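# Adjust deadbolt latch to longer backset, leave on bench

## Task

Change the deadbolt latch so it is set to the longer of its two backset lengths, and make sure it ends up resting on the bench.

## Robot and tools

Robot: two arms, left_arm and right_arm, each with six joints and a two-finger gripper. Each base sits on a tilted plate, and both plates hang from one metal frame behind them. A plate and its half of the frame count as part of that arm in any too close message. Calibrated base poses (scene frame): left_arm (-0.028, +0.381, +0.156) m, quat_wxyz (+0.914, -0.271, +0.300, +0.010); right_arm (-0.042, -0.153, +0.156) m, quat_wxyz (+0.914, +0.262, +0.308, +0.016).

Scene frame: origin at table-top height, halfway between the nominal bases; +z up, +x out over the table, left_arm on the +y side (arm names do not match image sides). end_effector_position (m) is the point between the finger pads, about 1 cm short of the tips; end_effector_quat_wxyz is in the same frame. Fingers point along the gripper's +z and open along its y. Reported poses may be off by a few cm, more at long reach.

The row: every motion command uses rows of 14 numbers, each in [-1, 1], always covering both arms: left_arm waist, shoulder, elbow, wrist pitch, wrist yaw, wrist roll, opening, then right_arm in that same order. Joint numbers are offsets, not poses: they are measured from the Joint targets line of the latest result (not from the previous row) and scaled so 1.0 equals 1.202 rad waist, 1.258 shoulder, 1.3 elbow, 2.073 wrist pitch, 2.022 wrist yaw and wrist roll. Opening is absolute: +1 fully open, -1 shut. Stated joint ranges (rad): waist -2.618 to 3.054, shoulder 0.000 to 3.142, elbow 0.000 to 3.142, wrist pitch -1.571 to 1.571, wrist yaw -1.571 to 1.571, wrist roll -2.094 to 2.094. True ends may differ by up to 0.059 rad; a request more than 0.059 rad beyond a stated end is refused, and one past the real end is clipped there, with a joint sent to its limit line. Zero for all six joints of an arm re-commands its current targets.

execute_actions takes actions, a list holding at most one item. Empty list: just look (pictures included). {"rows": [...], "steps": n}: up to 15 rows, n from 7 to 15 control steps of 1/30 s (default 15); row k is used for step k, the last row repeats. {"steps": n} alone waits up to 300 steps counted from the previous result, reply time included. The result is read 7 steps before the action finishes; those steps run afterwards. A refused call moves nothing. Optional cameras: list of names, ["all"], or [].

move takes target: one 14-number row or a list of up to 15 rows, all offsets from the same Joint targets. All joints travel together along paths (so grippers trace curves), at least 0.5 s, with a 10 s total cap beyond which targets are not reached. speed: rad/s of the joint with farthest to go, 0.01 to 2, default 0.5, one value or one per target. blend: rad of corner rounding per intermediate target, default 0. Openings from the first row are sent at the start; later rows' openings are applied after everything halts at that row. Paths ignore obstacles and the other arm. The result adds a move: line with done, off_target, moving, held or fault, limits=held if steps were withheld, and any arm's farthest joint error beyond 0.035 rad. done does not mean nothing was touched. cameras defaults to all.

wait takes seconds (0 to 10) and sends nothing new; arms keep heading toward the last command. zoom_image takes camera (cam_high, cam_low, cam_left_wrist, cam_right_wrist) and region [x0, y0, x1, y1] in pixels, at most 504x504, of that camera's latest image. show_instructions (no arguments) shows the reference page, the deadbolt latch manual. finished_scene takes scene, the current scene's number, and is final.

Result lines: Joint positions (rad) and Joint velocities (rad/s) per arm, then finger gap (m, 0.094 open); within noise means that arm is still. Joint targets is the base for next offsets. grip_measured is on the opening scale, can read ~1.6 mm wide when empty and ~3 mm narrower than a squeezed hard part. grip_effort_nm is motor effort, negative closing, not a pad force. Joint torques include arm weight; joints 1 to 3 wrap at ±28 N m. joint command not followed means the clearance check changed targets. MOTOR HOT appears from 75 °C; at 90 °C the arm folds and idles.

Motion limits: each joint target may lead its measured angle by at most 0.202 waist, 0.258 shoulder, 0.3 elbow, 0.573 wrist pitch, 0.522 wrist yaw/roll rad; targets implying more than 200 mm of gripper travel are scaled down. Tiny turns may not start.

Cameras: cam_high, cam_low, cam_left_wrist, cam_right_wrist, all 896x504, with calibration given in OpenCV form; fixed cameras may have shifted slightly, wrist views can lag during motion.

Avoid: dropping the latch or releasing it while it moves, knocking anything off the table, fast contact, driving far past a contact (keeps pressing), collisions between arms, holding stretched poses that heat motors. Close slowly on parts. To release, command an opening well above grip_measured. To stop an arm pressing, send targets back past its Joint positions. Loose objects may get nudged occasionally.

Each tool is called after "Request:" by a JSON object that holds its "api" and its "payload".

Reference images:

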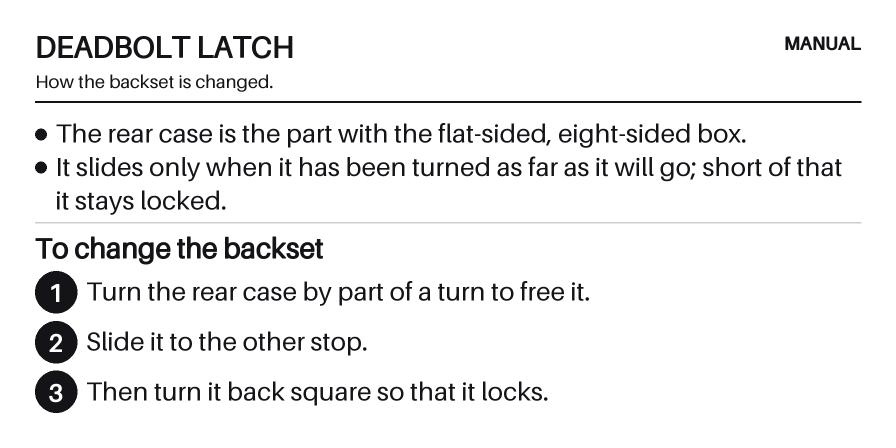

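## Session

Request:
{"api": "execute_actions", "payload": {"actions": []}}

Scene clock: 0.00 s of 4900.00 s.
left_arm: end_effector_position=(+0.2864, +0.0497, +0.1443) grip_measured=+1.000 grip_effort_nm=n/a end_effector_quat_wxyz=(+0.223, +0.742, +0.611, -0.163) | right_arm: end_effector_position=(-0.1001, -0.5428, +0.2385) grip_measured=+1.000 grip_effort_nm=n/a end_effector_quat_wxyz=(+0.034, +0.959, -0.251, -0.125)
Joint positions: left_arm=[-1.001 2.091 1.261 -0.343 -0.475 1.065 0.094] | right_arm=[-2.391 1.687 1.589 -1.337 -0.639 1.415 0.094]
Joint velocities: within noise
Joint torques (N m): no reading
Motor temperatures (°C): left_arm=[29 35 31 31 27 28 27] | right_arm=[28 39 37 34 28 27 30]
Heat: left arm: 35 °C; right arm: 39 °C.
Joint targets: left_arm=[-1.019 2.082 1.268 -0.341 -0.462 1.064] | right_arm=[-2.404 1.681 1.594 -1.339 -0.630 1.415]

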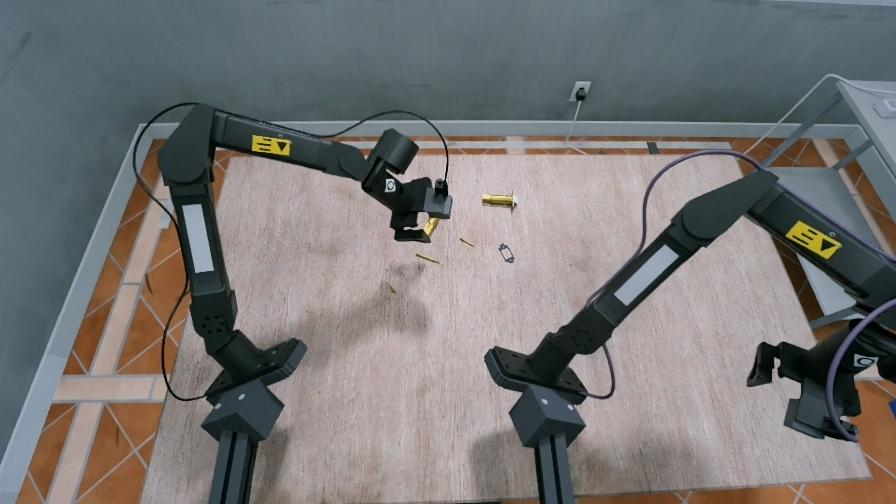

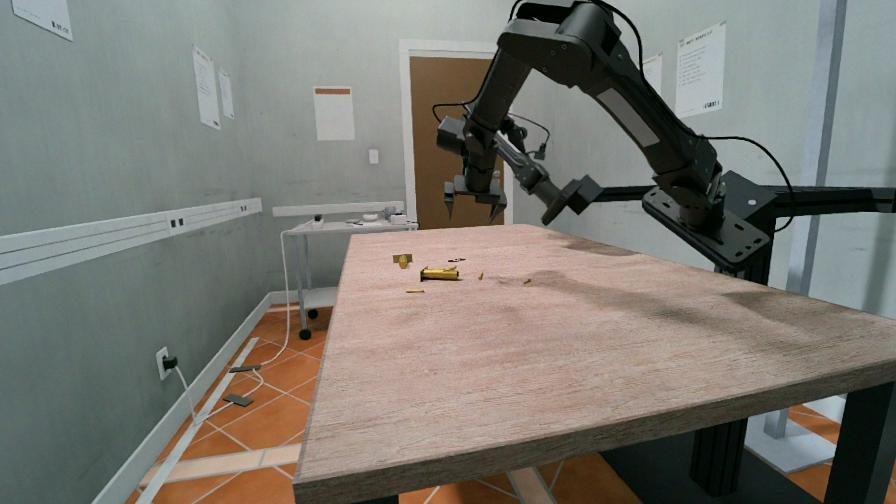

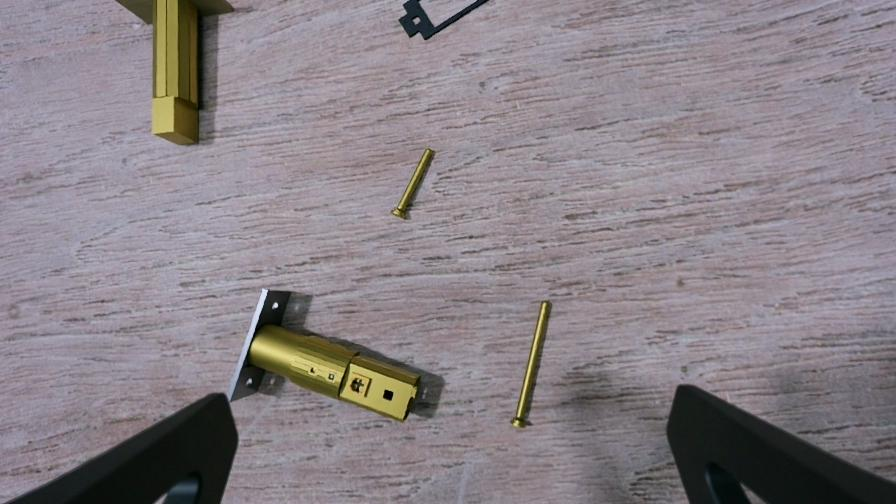

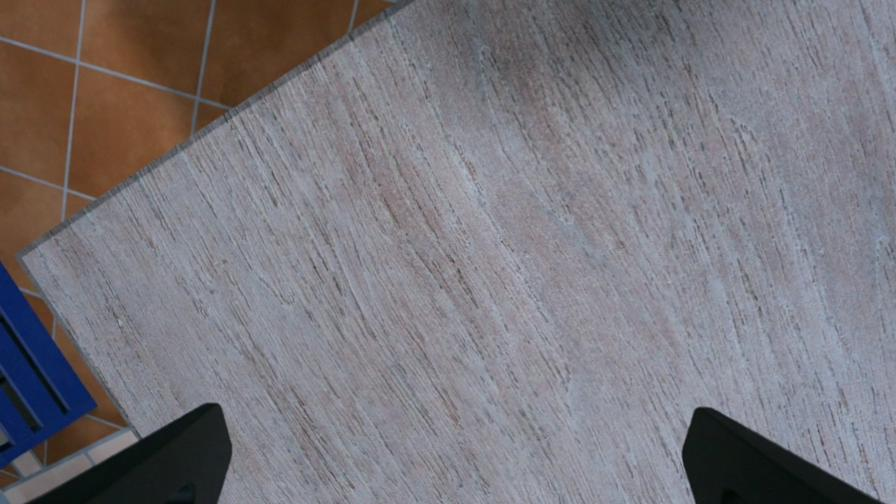

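Request:
{"api": "zoom_image", "payload": {"camera": "cam_left_wrist", "region": [200, 270, 480, 440]}}

Request:
{"api": "zoom_image", "payload": {"camera": "cam_high", "region": [360, 160, 560, 300]}}

Request:
{"api": "zoom_image", "payload": {"camera": "cam_low", "region": [370, 230, 510, 310]}}

Scaled by 1.800 from the camera's 896x504 image, which has a finer 1280x720 frame.

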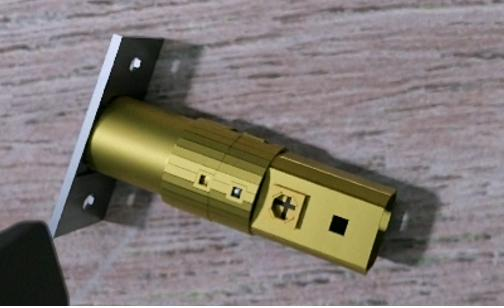

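Scaled by 2.520 from the camera's 896x504 image, which has a finer 1280x720 frame.

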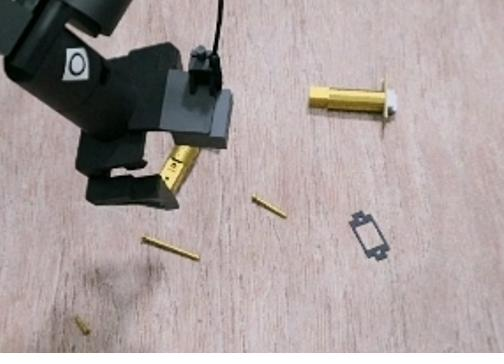

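Scaled by 3.600 from the camera's 896x504 image, which has a finer 1280x720 frame.

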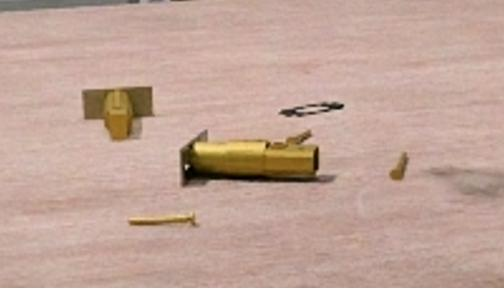

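Request:
{"api": "move", "payload": {"target": [-0.039,-0.452,-0.670,0.502,0.073,-0.516,1, 0.998,-0.382,0.005,0.067,0.312,-0.106,1], "speed": 0.9, "cameras": ["cam_high"]}}

Scene clock: 15.53 s of 4900.00 s.
left_arm: end_effector_position=(+0.2726, +0.1301, +0.2249) grip_measured=+1.000 grip_effort_nm=0.007 end_effector_quat_wxyz=(+0.350, +0.127, +0.823, -0.429) | right_arm: end_effector_position=(+0.1977, -0.5259, +0.1740) grip_measured=+1.000 grip_effort_nm=0.037 end_effector_quat_wxyz=(-0.009, +0.889, +0.427, -0.164)
Joint positions: left_arm=[-1.044 1.533 0.402 0.685 -0.332 0.024 0.094] | right_arm=[-1.205 1.224 1.589 -1.211 -0.022 1.211 0.094]
Joint velocities: within noise
Joint torques (N m): left_arm=[-5.68 -4.11 4.1 1.36 0.52 -0.03] | right_arm=[-0.99 -10.36 6.04 0.14 0.44 -0.11]
Motor temperatures (°C): left_arm=[32 37 32 32 27 28 27] | right_arm=[30 41 37 34 28 27 30]
Heat: left arm: 37 °C; right arm: 41 °C.
Joint targets: left_arm=[-1.065 1.513 0.397 0.700 -0.314 0.020] | right_arm=[-1.204 1.201 1.600 -1.201 0.001 1.200]
Kept back: nothing.
move: done
Images, in order (width x height): cam_high 896x504.

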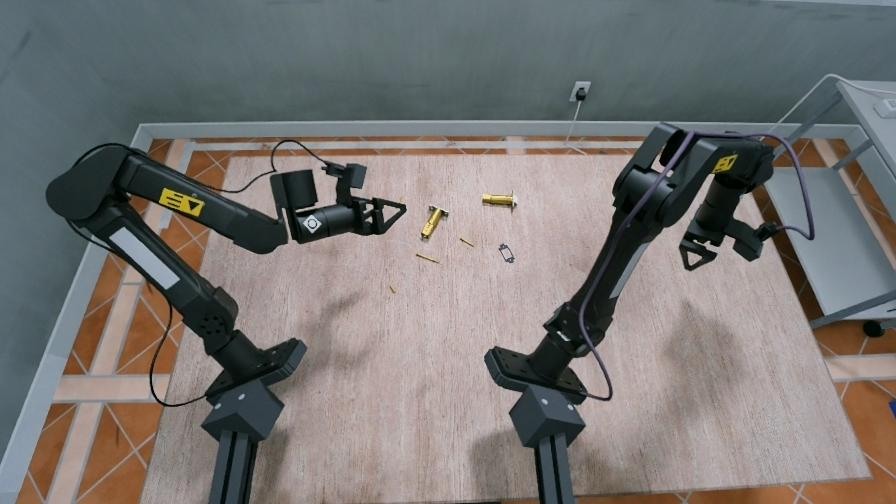

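Request:
{"api": "move", "payload": {"target": [0,0,0,0,0,0,1, 0.998,0.04,0.04,0,0.2,0,1], "speed": 1.0, "cameras": []}}

Scene clock: 17.77 s of 4900.00 s.
left_arm: end_effector_position=(+0.2728, +0.1300, +0.2251) grip_measured=+1.000 grip_effort_nm=-0.002 end_effector_quat_wxyz=(+0.350, +0.127, +0.823, -0.430) | right_arm: end_effector_position=(+0.3861, -0.3189, +0.1884) grip_measured=+1.000 grip_effort_nm=0.037 end_effector_quat_wxyz=(-0.007, +0.642, +0.764, +0.062)
Joint positions: left_arm=[-1.044 1.533 0.402 0.687 -0.332 0.023 0.094] | right_arm=[-0.013 1.237 1.625 -1.207 0.389 1.21 0.094]
Joint velocities: within noise
Joint torques (N m): left_arm=[-5.7 -4.15 4.08 1.33 0.53 -0.05] | right_arm=[2.02 -6.48 7.28 0.26 0.1 -0.11]
Motor temperatures (°C): left_arm=[32 37 32 32 27 28 27] | right_arm=[30 41 38 34 28 27 30]
Heat: left arm: 37 °C; right arm: 41 °C.
Joint targets: left_arm=[-1.065 1.513 0.397 0.700 -0.314 0.020] | right_arm=[-0.005 1.251 1.652 -1.201 0.405 1.200]
Kept back: nothing.
move: done
No camera images: "cameras" was empty.

Request:
{"api": "move", "payload": {"target": [0,0,0,0,0,0,1, 0.635,0.712,0.148,0.015,0.209,-0.003,1], "speed": 0.8}}

Scene clock: 19.97 s of 4900.00 s.
left_arm: end_effector_position=(+0.2728, +0.1300, +0.2251) grip_measured=+1.000 grip_effort_nm=0.007 end_effector_quat_wxyz=(+0.350, +0.126, +0.823, -0.430) | right_arm: end_effector_position=(+0.3807, +0.0358, +0.1144) grip_measured=+1.000 grip_effort_nm=0.027 end_effector_quat_wxyz=(-0.015, +0.218, +0.976, -0.006)
Joint positions: left_arm=[-1.044 1.533 0.402 0.687 -0.332 0.023 0.094] | right_arm=[0.748 2.151 1.825 -1.175 0.81 1.205 0.094]
Joint velocities: within noise
Joint torques (N m): left_arm=[-5.67 -4.07 4.01 1.35 0.53 -0.06] | right_arm=[7.9 -7.65 5.37 0.06 0.17 -0.11]
Motor temperatures (°C): left_arm=[32 37 32 32 27 28 27] | right_arm=[30 42 38 34 28 27 30]
Heat: left arm: 37 °C; right arm: 42 °C.
Joint targets: left_arm=[-1.065 1.513 0.397 0.700 -0.315 0.020] | right_arm=[0.759 2.147 1.845 -1.169 0.827 1.194]
Kept back: nothing.
move: done
camera_calibration:
cam_left_wrist: T_world_to_cam=[[-0.524559, -0.603309, 0.600714, 0.0879304], [-0.844558, 0.279633, -0.456648, 0.333919], [0.10752, -0.746876, -0.656213, 0.301304], [0, 0, 0, 1]] pos_world=[0.295742, 0.184711, 0.297382]
cam_right_wrist: T_world_to_cam=[[-0.434193, -0.900766, 0.00990371, 0.198789], [-0.802439, 0.391746, 0.450141, 0.278386], [-0.409351, 0.187501, -0.892903, 0.339774], [0, 0, 0, 1]] pos_world=[0.448788, 0.00629804, 0.176103]

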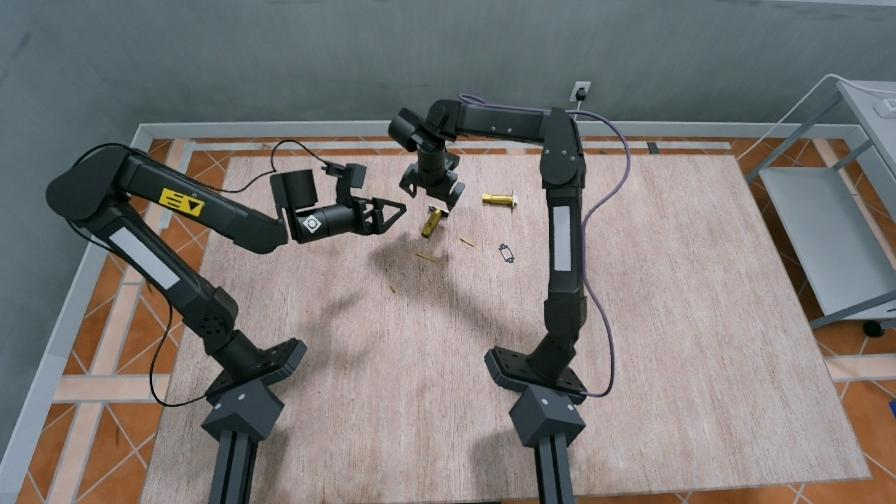

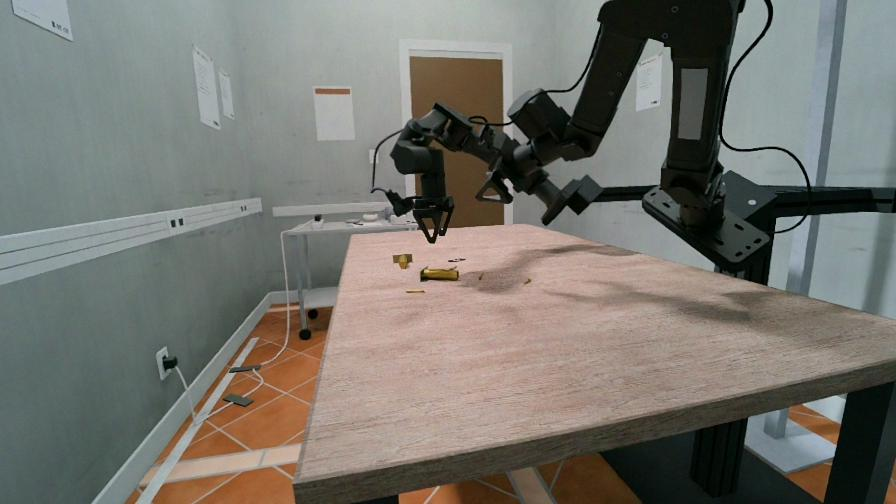

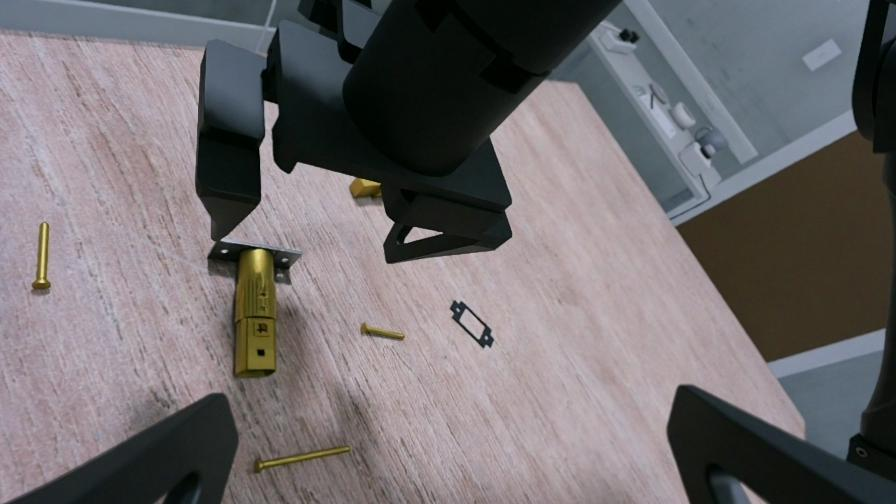

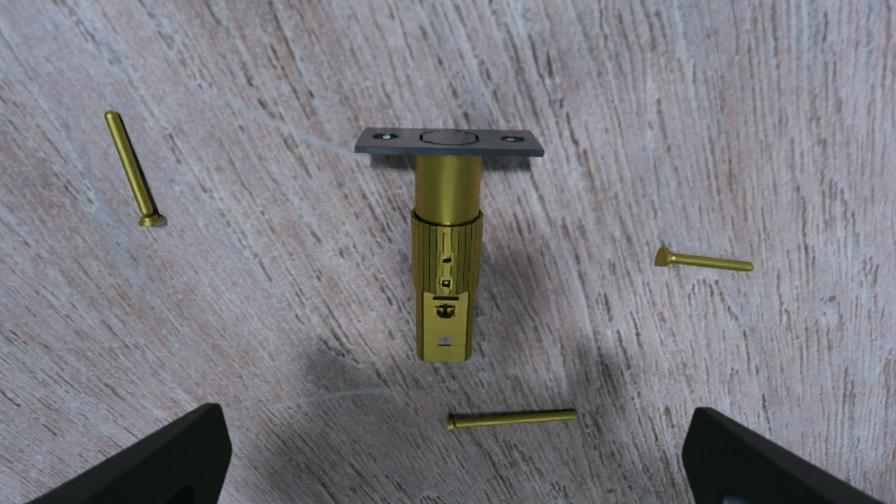

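Request:
{"api": "zoom_image", "payload": {"camera": "cam_left_wrist", "region": [180, 150, 530, 390]}}

Request:
{"api": "zoom_image", "payload": {"camera": "cam_right_wrist", "region": [340, 110, 560, 380]}}

Scaled by 1.440 from the camera's 896x504 image, which has a finer 1280x720 frame.

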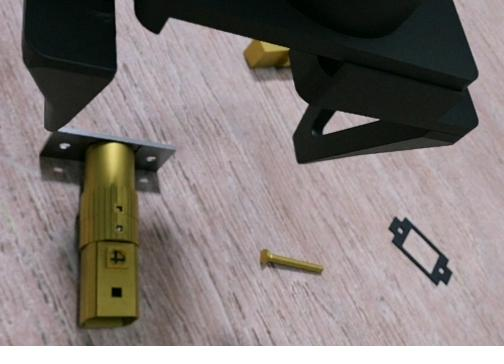

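Scaled by 1.867 from the camera's 896x504 image, which has a finer 1280x720 frame.

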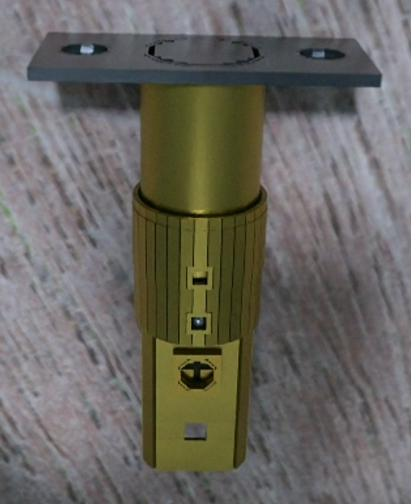

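Request:
{"api": "move", "payload": {"target": [0,0,0,0,0,0,1, -0.134,0.029,-0.107,0.184,-0.007,-0.126,1], "speed": 0.3}}

Request:
{"api": "zoom_image", "payload": {"camera": "cam_left_wrist", "region": [130, 150, 480, 390]}}

Request:
{"api": "zoom_image", "payload": {"camera": "cam_low", "region": [370, 200, 510, 310]}}

Scene clock: 24.13 s of 4900.00 s.
left_arm: end_effector_position=(+0.2728, +0.1300, +0.2252) grip_measured=+1.000 grip_effort_nm=0.012 end_effector_quat_wxyz=(+0.350, +0.126, +0.823, -0.430) | right_arm: end_effector_position=(+0.4139, +0.0250, +0.0427) grip_measured=+1.000 grip_effort_nm=0.032 end_effector_quat_wxyz=(+0.016, +0.235, +0.972, +0.006)
Joint positions: left_arm=[-1.044 1.533 0.402 0.687 -0.332 0.023 0.094] | right_arm=[0.59 2.168 1.717 -0.8 0.81 0.952 0.094]
Joint velocities: within noise
Joint torques (N m): left_arm=[-5.65 -4.1 4.04 1.3 0.53 -0.06] | right_arm=[7.64 -6.9 2.56 0.23 0.03 -0.12]
Motor temperatures (°C): left_arm=[31 37 32 33 27 28 27] | right_arm=[31 42 38 34 28 27 30]
Heat: left arm: 37 °C; right arm: 42 °C.
Joint targets: left_arm=[-1.065 1.513 0.397 0.700 -0.314 0.020] | right_arm=[0.598 2.183 1.705 -0.788 0.813 0.940]
Kept back: nothing.
move: done
camera_calibration:
cam_left_wrist: T_world_to_cam=[[-0.524737, -0.603006, 0.600861, 0.0878386], [-0.844468, 0.279721, -0.456761, 0.333911], [0.107356, -0.747088, -0.655999, 0.30133], [0, 0, 0, 1]] pos_world=[0.29572, 0.184685, 0.297411]
cam_right_wrist: T_world_to_cam=[[-0.464171, -0.88531, -0.0277885, 0.217889], [-0.816727, 0.41565, 0.400241, 0.348969], [-0.342787, 0.208476, -0.915989, 0.264245], [0, 0, 0, 1]] pos_world=[0.47673, -0.0072385, 0.108428]

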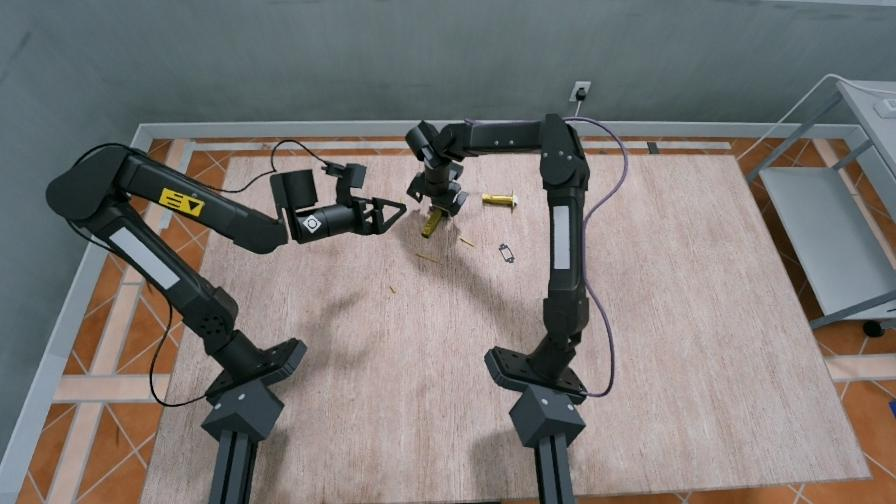

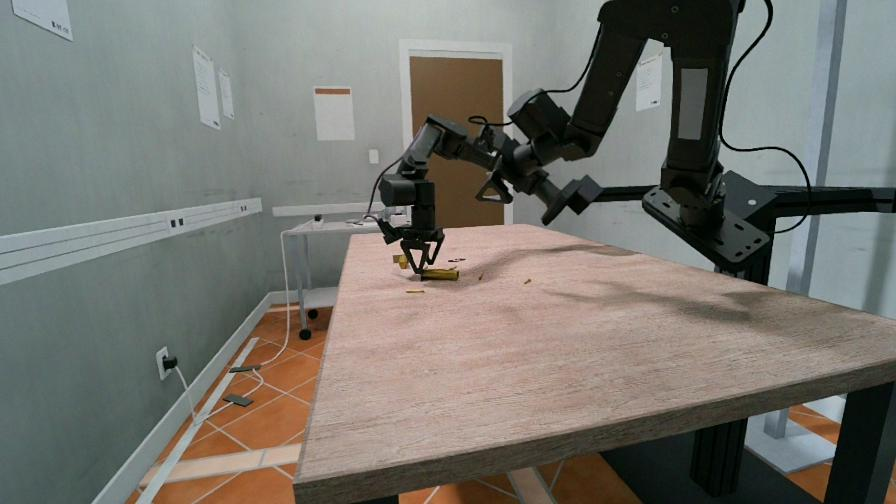

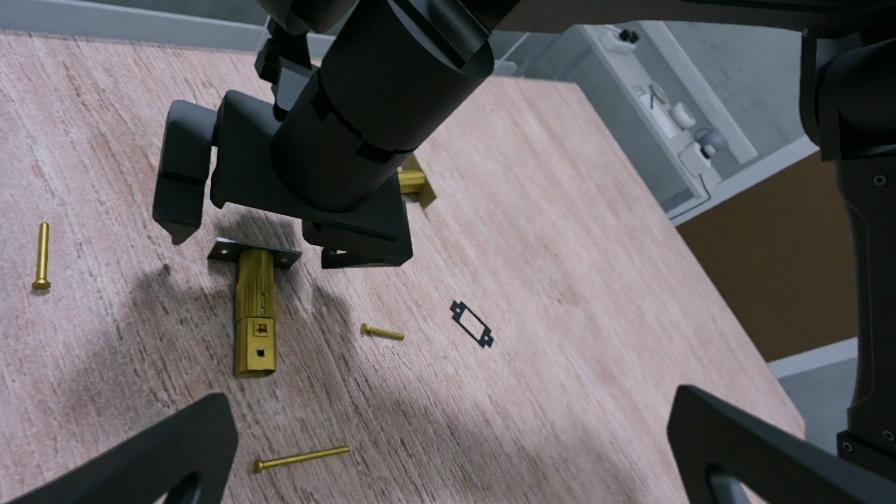

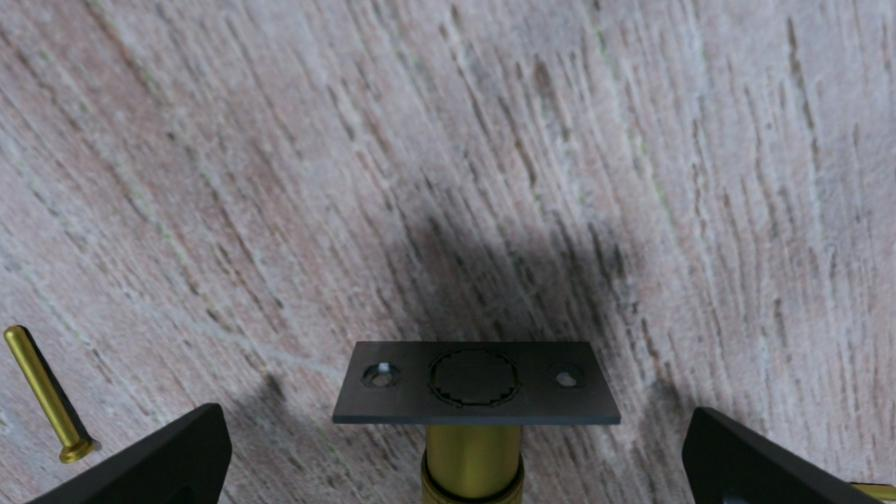

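Scaled by 1.440 from the camera's 896x504 image, which has a finer 1280x720 frame.

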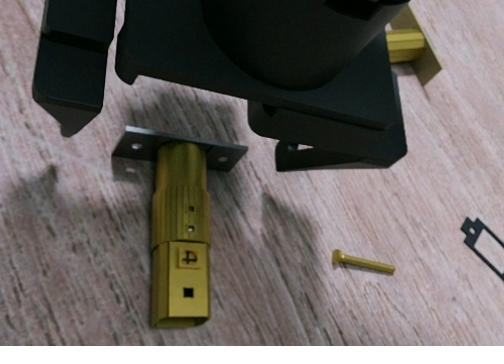

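Scaled by 3.600 from the camera's 896x504 image, which has a finer 1280x720 frame.

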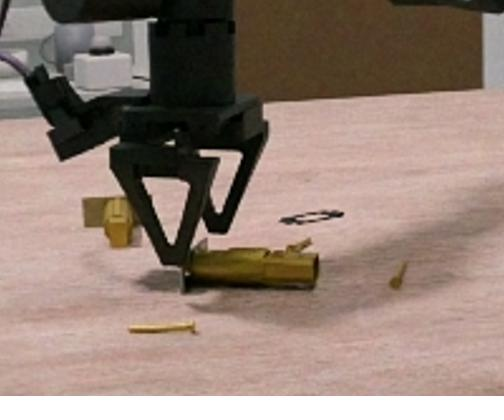

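Request:
{"api": "move", "payload": {"target": [0,0,0,0,0,0,1, -0.015,0.027,-0.043,0.029,-0.009,0.002,1], "speed": 0.15}}

Request:
{"api": "zoom_image", "payload": {"camera": "cam_low", "region": [370, 200, 510, 310]}}

Scene clock: 26.53 s of 4900.00 s.
left_arm: end_effector_position=(+0.2729, +0.1300, +0.2253) grip_measured=+1.000 grip_effort_nm=0.002 end_effector_quat_wxyz=(+0.350, +0.126, +0.823, -0.430) | right_arm: end_effector_position=(+0.3940, +0.0319, +0.0187) grip_measured=+1.000 grip_effort_nm=0.032 end_effector_quat_wxyz=(+0.003, +0.228, +0.974, -0.004)
Joint positions: left_arm=[-1.044 1.533 0.402 0.687 -0.332 0.023 0.094] | right_arm=[0.575 2.204 1.66 -0.74 0.803 0.951 0.094]
Joint velocities: within noise
Joint torques (N m): left_arm=[-5.67 -4.1 4.11 1.3 0.53 -0.05] | right_arm=[7.49 -6.97 2.43 0.17 -0.09 -0.08]
Motor temperatures (°C): left_arm=[31 36 32 33 27 28 27] | right_arm=[31 42 38 34 28 27 30]
Heat: left arm: 36 °C; right arm: 42 °C.
Joint targets: left_arm=[-1.065 1.513 0.397 0.700 -0.314 0.020] | right_arm=[0.580 2.217 1.650 -0.728 0.795 0.944]
Kept back: nothing.
move: done
camera_calibration:
cam_left_wrist: T_world_to_cam=[[-0.52464, -0.60301, 0.600942, 0.0877987], [-0.844492, 0.27938, -0.456925, 0.334081], [0.107639, -0.747212, -0.655811, 0.301266], [0, 0, 0, 1]] pos_world=[0.295763, 0.184718, 0.297462]
cam_right_wrist: T_world_to_cam=[[-0.45263, -0.891695, -0.00252356, 0.209258], [-0.80984, 0.409892, 0.4197, 0.336649], [-0.37321, 0.192012, -0.90766, 0.246391], [0, 0, 0, 1]] pos_world=[0.459304, 0.00129408, 0.0828753]

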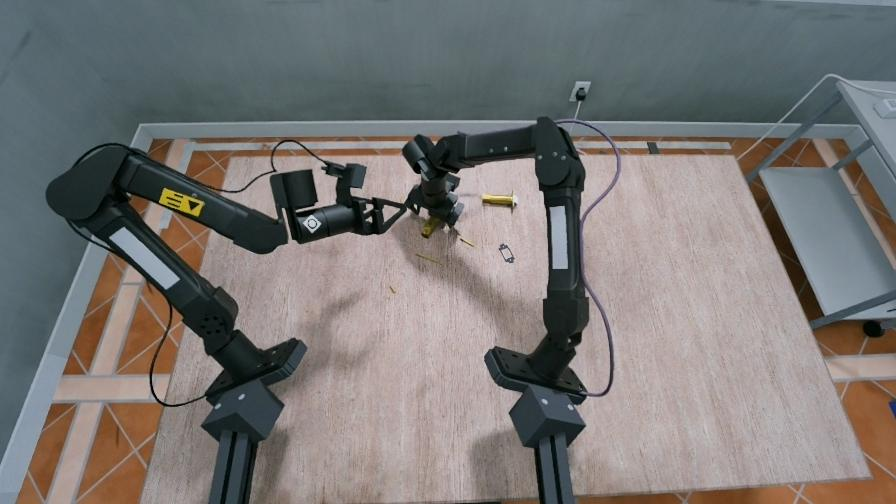

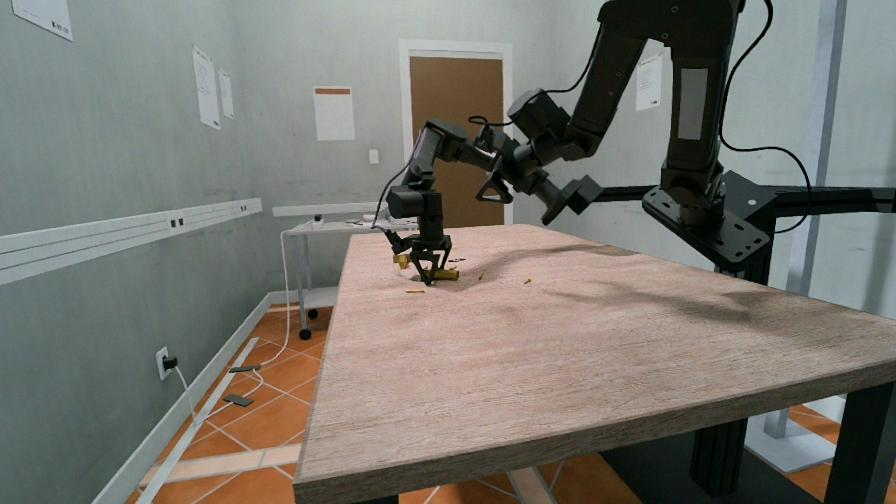

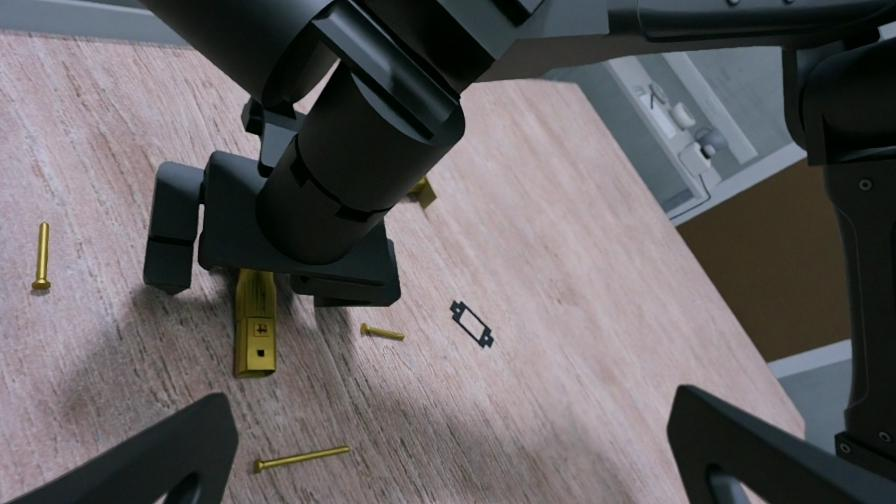

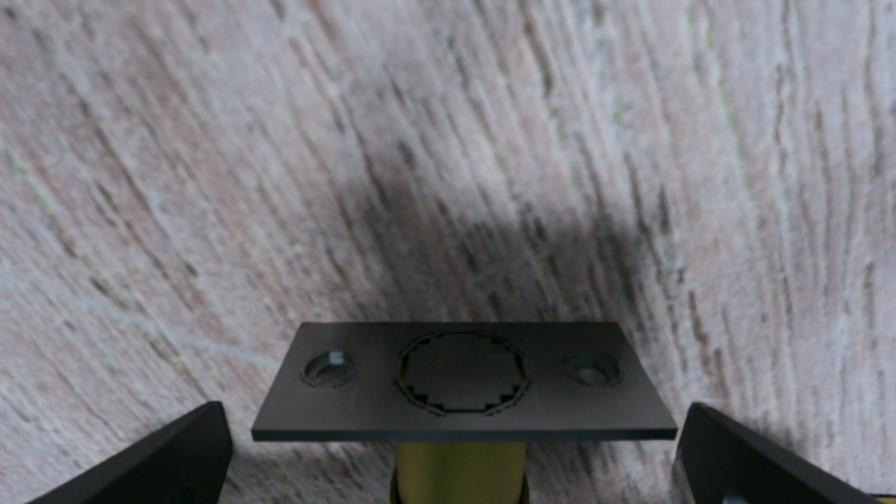

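Scaled by 3.600 from the camera's 896x504 image, which has a finer 1280x720 frame.

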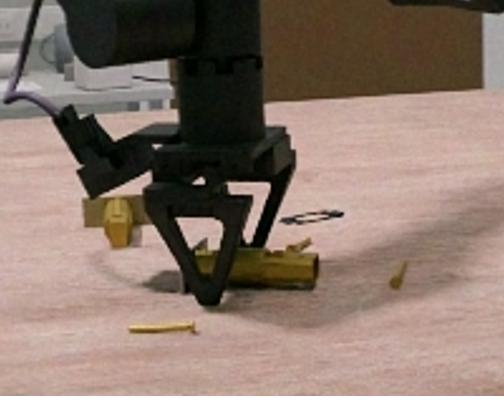

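Request:
{"api": "move", "payload": {"target": [0,0,0,0,0,0,1, -0.006,0.0065,-0.004,0.009,-0.001,-0.003,0.2], "speed": 0.1, "cameras": ["cam_right_wrist","cam_low"]}}

Request:
{"api": "zoom_image", "payload": {"camera": "cam_low", "region": [370, 200, 510, 310]}}

Scene clock: 27.93 s of 4900.00 s.
left_arm: end_effector_position=(+0.2729, +0.1300, +0.2253) grip_measured=+1.000 grip_effort_nm=-0.002 end_effector_quat_wxyz=(+0.350, +0.126, +0.823, -0.430) | right_arm: end_effector_position=(+0.3968, +0.0328, +0.0178) grip_measured=+0.202 grip_effort_nm=-0.051 end_effector_quat_wxyz=(+0.006, +0.234, +0.972, +0.000)
Joint positions: left_arm=[-1.044 1.533 0.402 0.687 -0.332 0.023 0.094] | right_arm=[0.573 2.204 1.66 -0.724 0.8 0.949 0.056]
Joint velocities: within noise
Joint torques (N m): left_arm=[-5.68 -4.11 4.12 1.29 0.53 -0.06] | right_arm=[7.13 -6.37 1.99 0.22 -0.08 -0.12]
Motor temperatures (°C): left_arm=[31 36 32 33 27 28 27] | right_arm=[31 42 37 34 28 27 30]
Heat: left arm: 36 °C; right arm: 42 °C.
Joint targets: left_arm=[-1.065 1.513 0.397 0.700 -0.314 0.020] | right_arm=[0.573 2.225 1.644 -0.709 0.793 0.937]
Kept back: nothing.
move: done
camera_calibration:
cam_right_wrist: T_world_to_cam=[[-0.462517, -0.886532, -0.0117765, 0.215275], [-0.808349, 0.416197, 0.416355, 0.33807], [-0.364211, 0.202091, -0.909126, 0.242599], [0, 0, 0, 1]] pos_world=[0.461204, 0.00111727, 0.0823313]
Images, in order (width x height): cam_low 896x504, cam_right_wrist 896x504.

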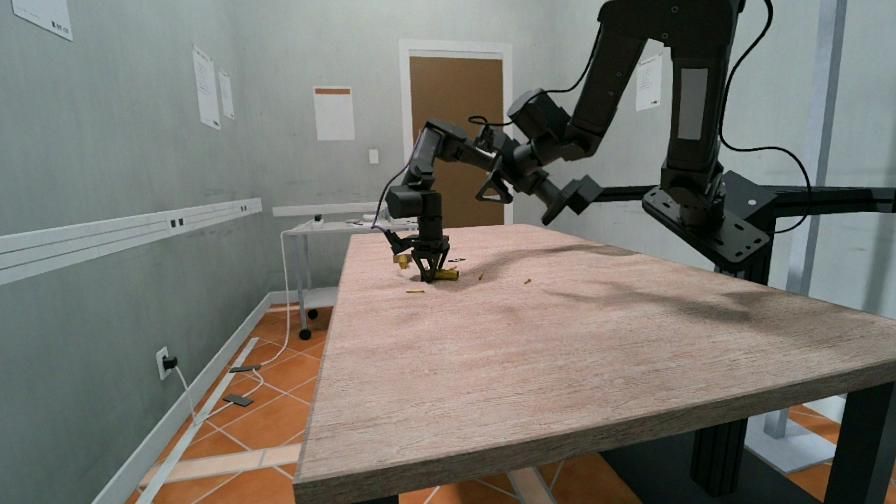

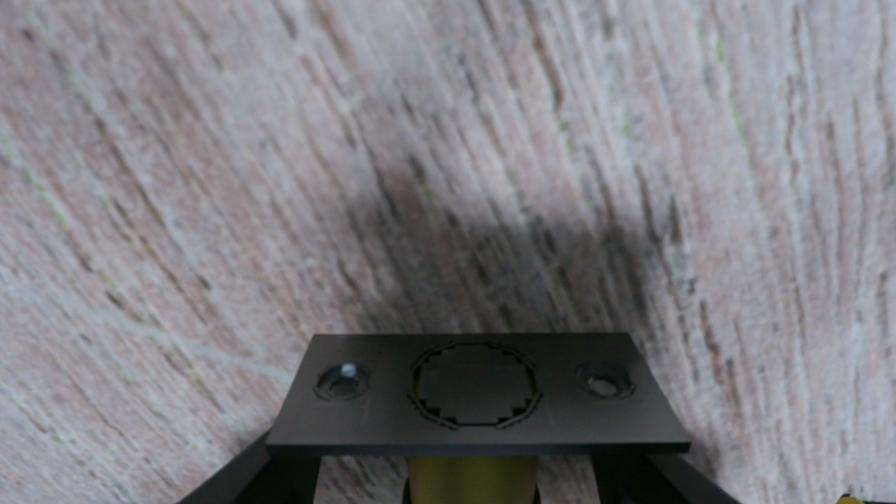

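Scaled by 3.600 from the camera's 896x504 image, which has a finer 1280x720 frame.

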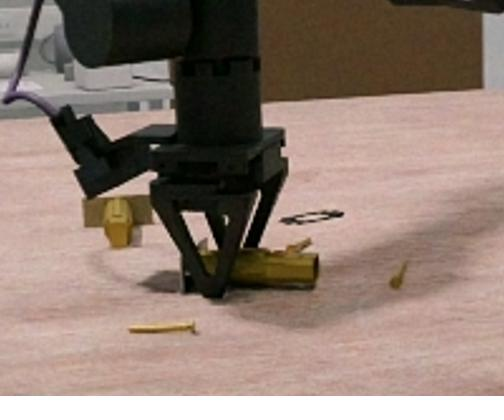

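Request:
{"api": "move", "payload": {"target": [[0,0,0,0,0,0,1, 0,0,0,0,0,0,-0.4],[0,0,0,0,0,0,1, 0,0,0,0,0,0,-0.56],[0,0,0,0,0,0,1, 0,0,0,0,0,0,-0.75]], "speed": 0.3, "cameras": ["cam_right_wrist","cam_low"]}}

Scene clock: 30.87 s of 4900.00 s.
left_arm: end_effector_position=(+0.2729, +0.1300, +0.2253) grip_measured=+1.000 grip_effort_nm=-0.002 end_effector_quat_wxyz=(+0.350, +0.126, +0.823, -0.430) | right_arm: end_effector_position=(+0.3972, +0.0338, +0.0176) grip_measured=-0.504 grip_effort_nm=-0.989 end_effector_quat_wxyz=(+0.006, +0.235, +0.972, +0.002)
Joint positions: left_arm=[-1.044 1.533 0.402 0.687 -0.332 0.023 0.094] | right_arm=[0.573 2.204 1.66 -0.719 0.798 0.948 0.023]
Joint velocities: within noise
Joint torques (N m): left_arm=[-5.67 -4.11 3.99 1.33 0.53 -0.04] | right_arm=[7.13 -6.46 2.02 0.17 -0.06 -0.11]
Motor temperatures (°C): left_arm=[31 36 32 33 27 28 27] | right_arm=[31 42 37 34 28 27 30]
Heat: left arm: 36 °C; right arm: 42 °C.
Joint targets: left_arm=[-1.065 1.513 0.397 0.700 -0.314 0.020] | right_arm=[0.573 2.225 1.644 -0.709 0.793 0.937]
Kept back: nothing.
move: done
camera_calibration:
cam_right_wrist: T_world_to_cam=[[-0.464445, -0.885466, -0.0155125, 0.217112], [-0.808081, 0.416558, 0.416514, 0.338006], [-0.362347, 0.205983, -0.908997, 0.241497], [0, 0, 0, 1]] pos_world=[0.461479, 0.00170152, 0.082104]
Images, in order (width x height): cam_low 896x504, cam_right_wrist 896x504.

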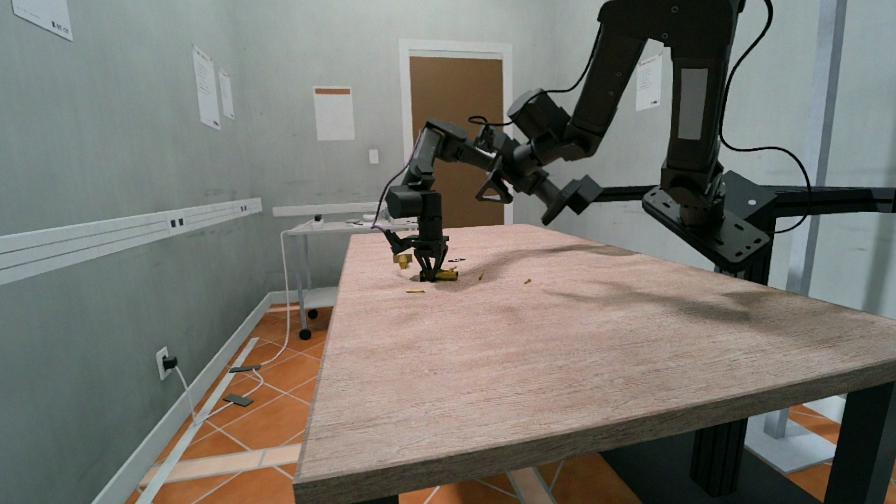

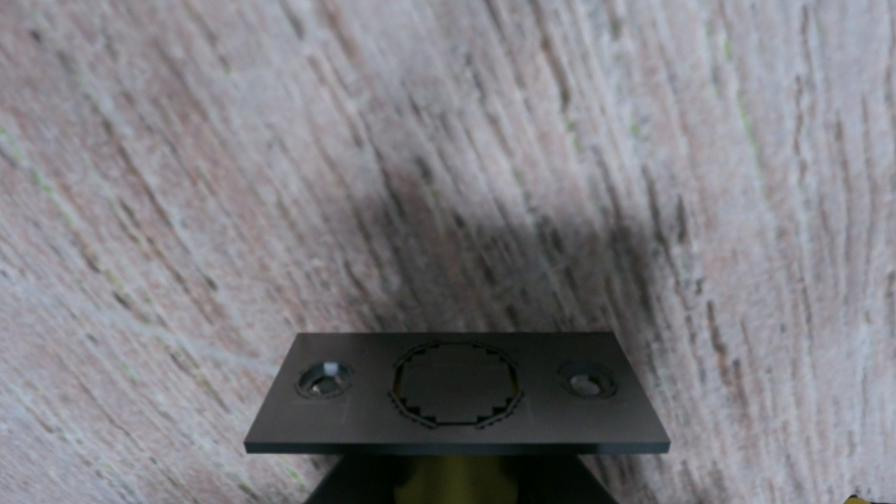

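Request:
{"api": "move", "payload": {"target": [[0,0,0,0,0,0,1, 0.154,-0.065,0.158,-0.219,0.023,0.122,-0.75],[0,0,0,0,0,0,1, 0.124,-0.352,0.008,-0.247,-0.150,0.377,-0.75]], "speed": 0.3, "blend": [0.08,0]}}

Request:
{"api": "zoom_image", "payload": {"camera": "cam_left_wrist", "region": [350, 100, 750, 400]}}

Scene clock: 35.37 s of 4900.00 s.
left_arm: end_effector_position=(+0.2729, +0.1300, +0.2253) grip_measured=+1.000 grip_effort_nm=0.002 end_effector_quat_wxyz=(+0.350, +0.126, +0.823, -0.430) | right_arm: end_effector_position=(+0.3652, -0.0113, +0.1775) grip_measured=-0.504 grip_effort_nm=-0.984 end_effector_quat_wxyz=(-0.133, +0.495, +0.854, +0.089)
Joint positions: left_arm=[-1.044 1.533 0.402 0.687 -0.332 0.023 0.094] | right_arm=[0.716 1.806 1.667 -1.206 0.508 1.688 0.023]
Joint velocities: within noise
Joint torques (N m): left_arm=[-5.67 -4.18 4.15 1.3 0.5 -0.03] | right_arm=[5.93 -7.94 2.78 -0.01 -0.4 0.13]
Motor temperatures (°C): left_arm=[31 36 32 34 27 28 27] | right_arm=[32 43 37 34 28 27 30]
Heat: left arm: 36 °C; right arm: 43 °C.
Joint targets: left_arm=[-1.065 1.513 0.397 0.700 -0.315 0.020] | right_arm=[0.721 1.783 1.655 -1.221 0.490 1.700]
Kept back: nothing.
move: done
camera_calibration:
cam_left_wrist: T_world_to_cam=[[-0.524369, -0.60298, 0.601209, 0.0876607], [-0.844672, 0.279174, -0.456718, 0.33411], [0.10755, -0.747313, -0.65571, 0.301281], [0, 0, 0, 1]] pos_world=[0.295777, 0.184734, 0.297445]
cam_right_wrist: T_world_to_cam=[[-0.874382, -0.484634, -0.0241936, 0.320595], [-0.365324, 0.624668, 0.690165, 0.0563675], [-0.319365, 0.612306, -0.723248, 0.340406], [0, 0, 0, 1]] pos_world=[0.409629, -0.0882726, 0.215052]

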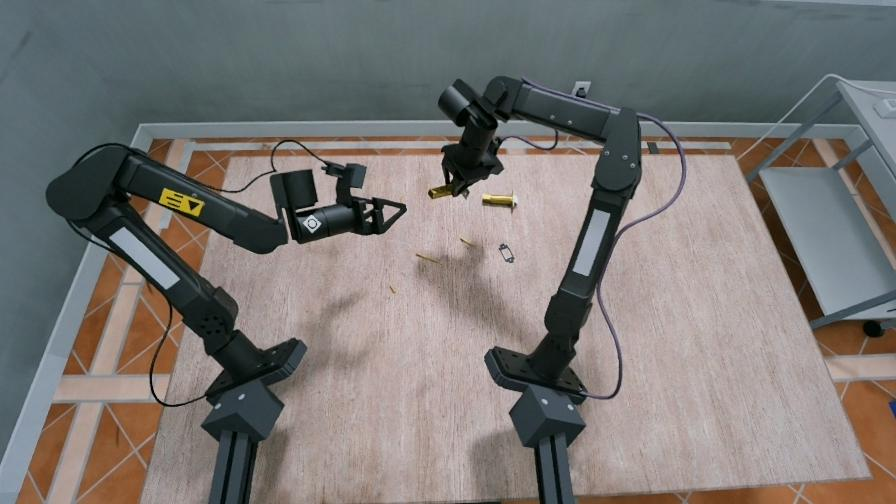

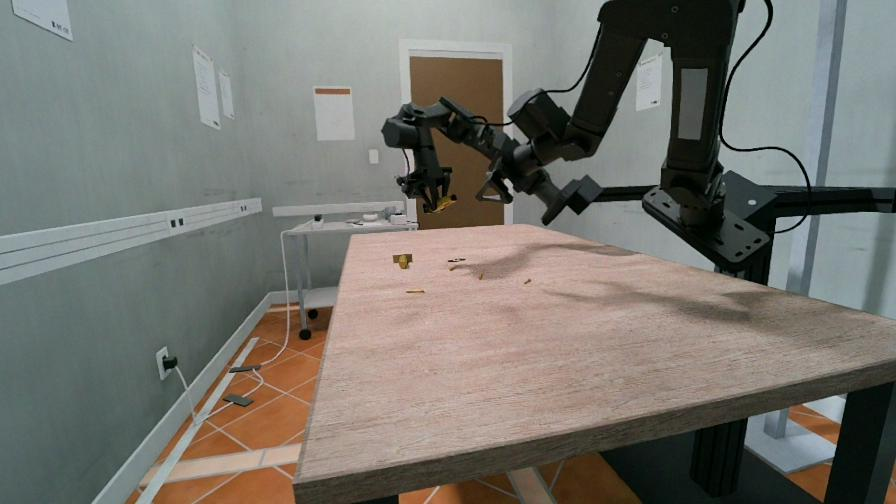

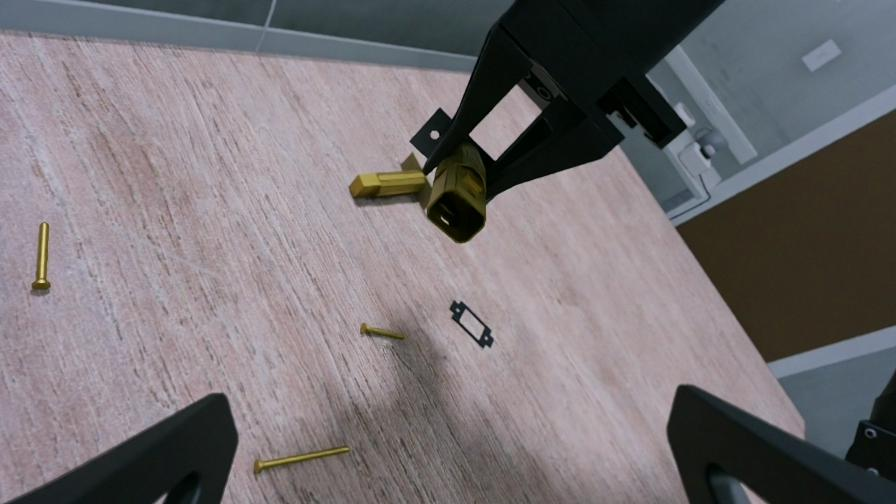

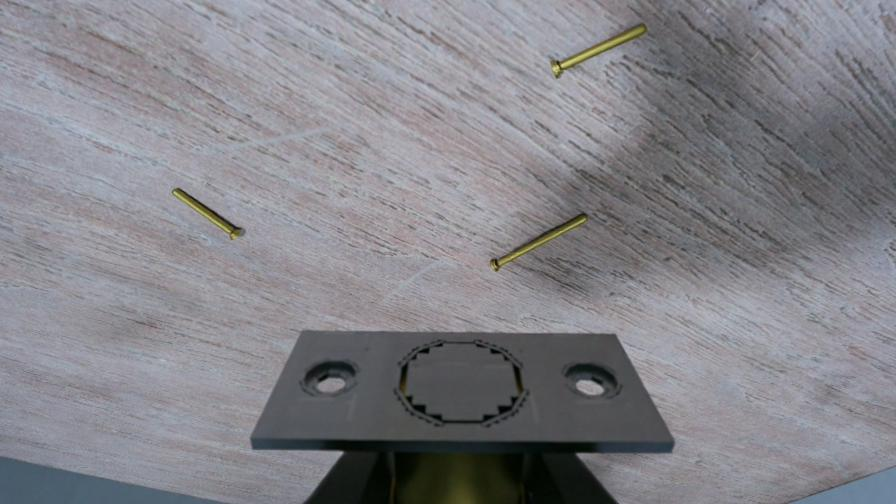

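Scaled by 1.260 from the camera's 896x504 image, which has a finer 1280x720 frame.

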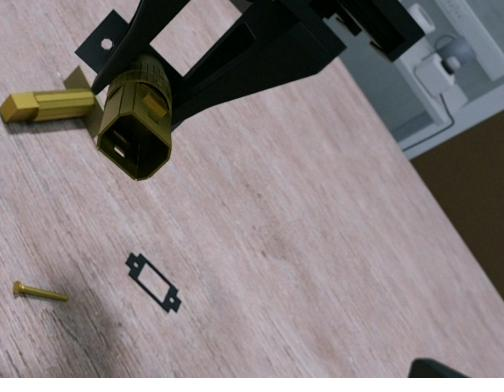

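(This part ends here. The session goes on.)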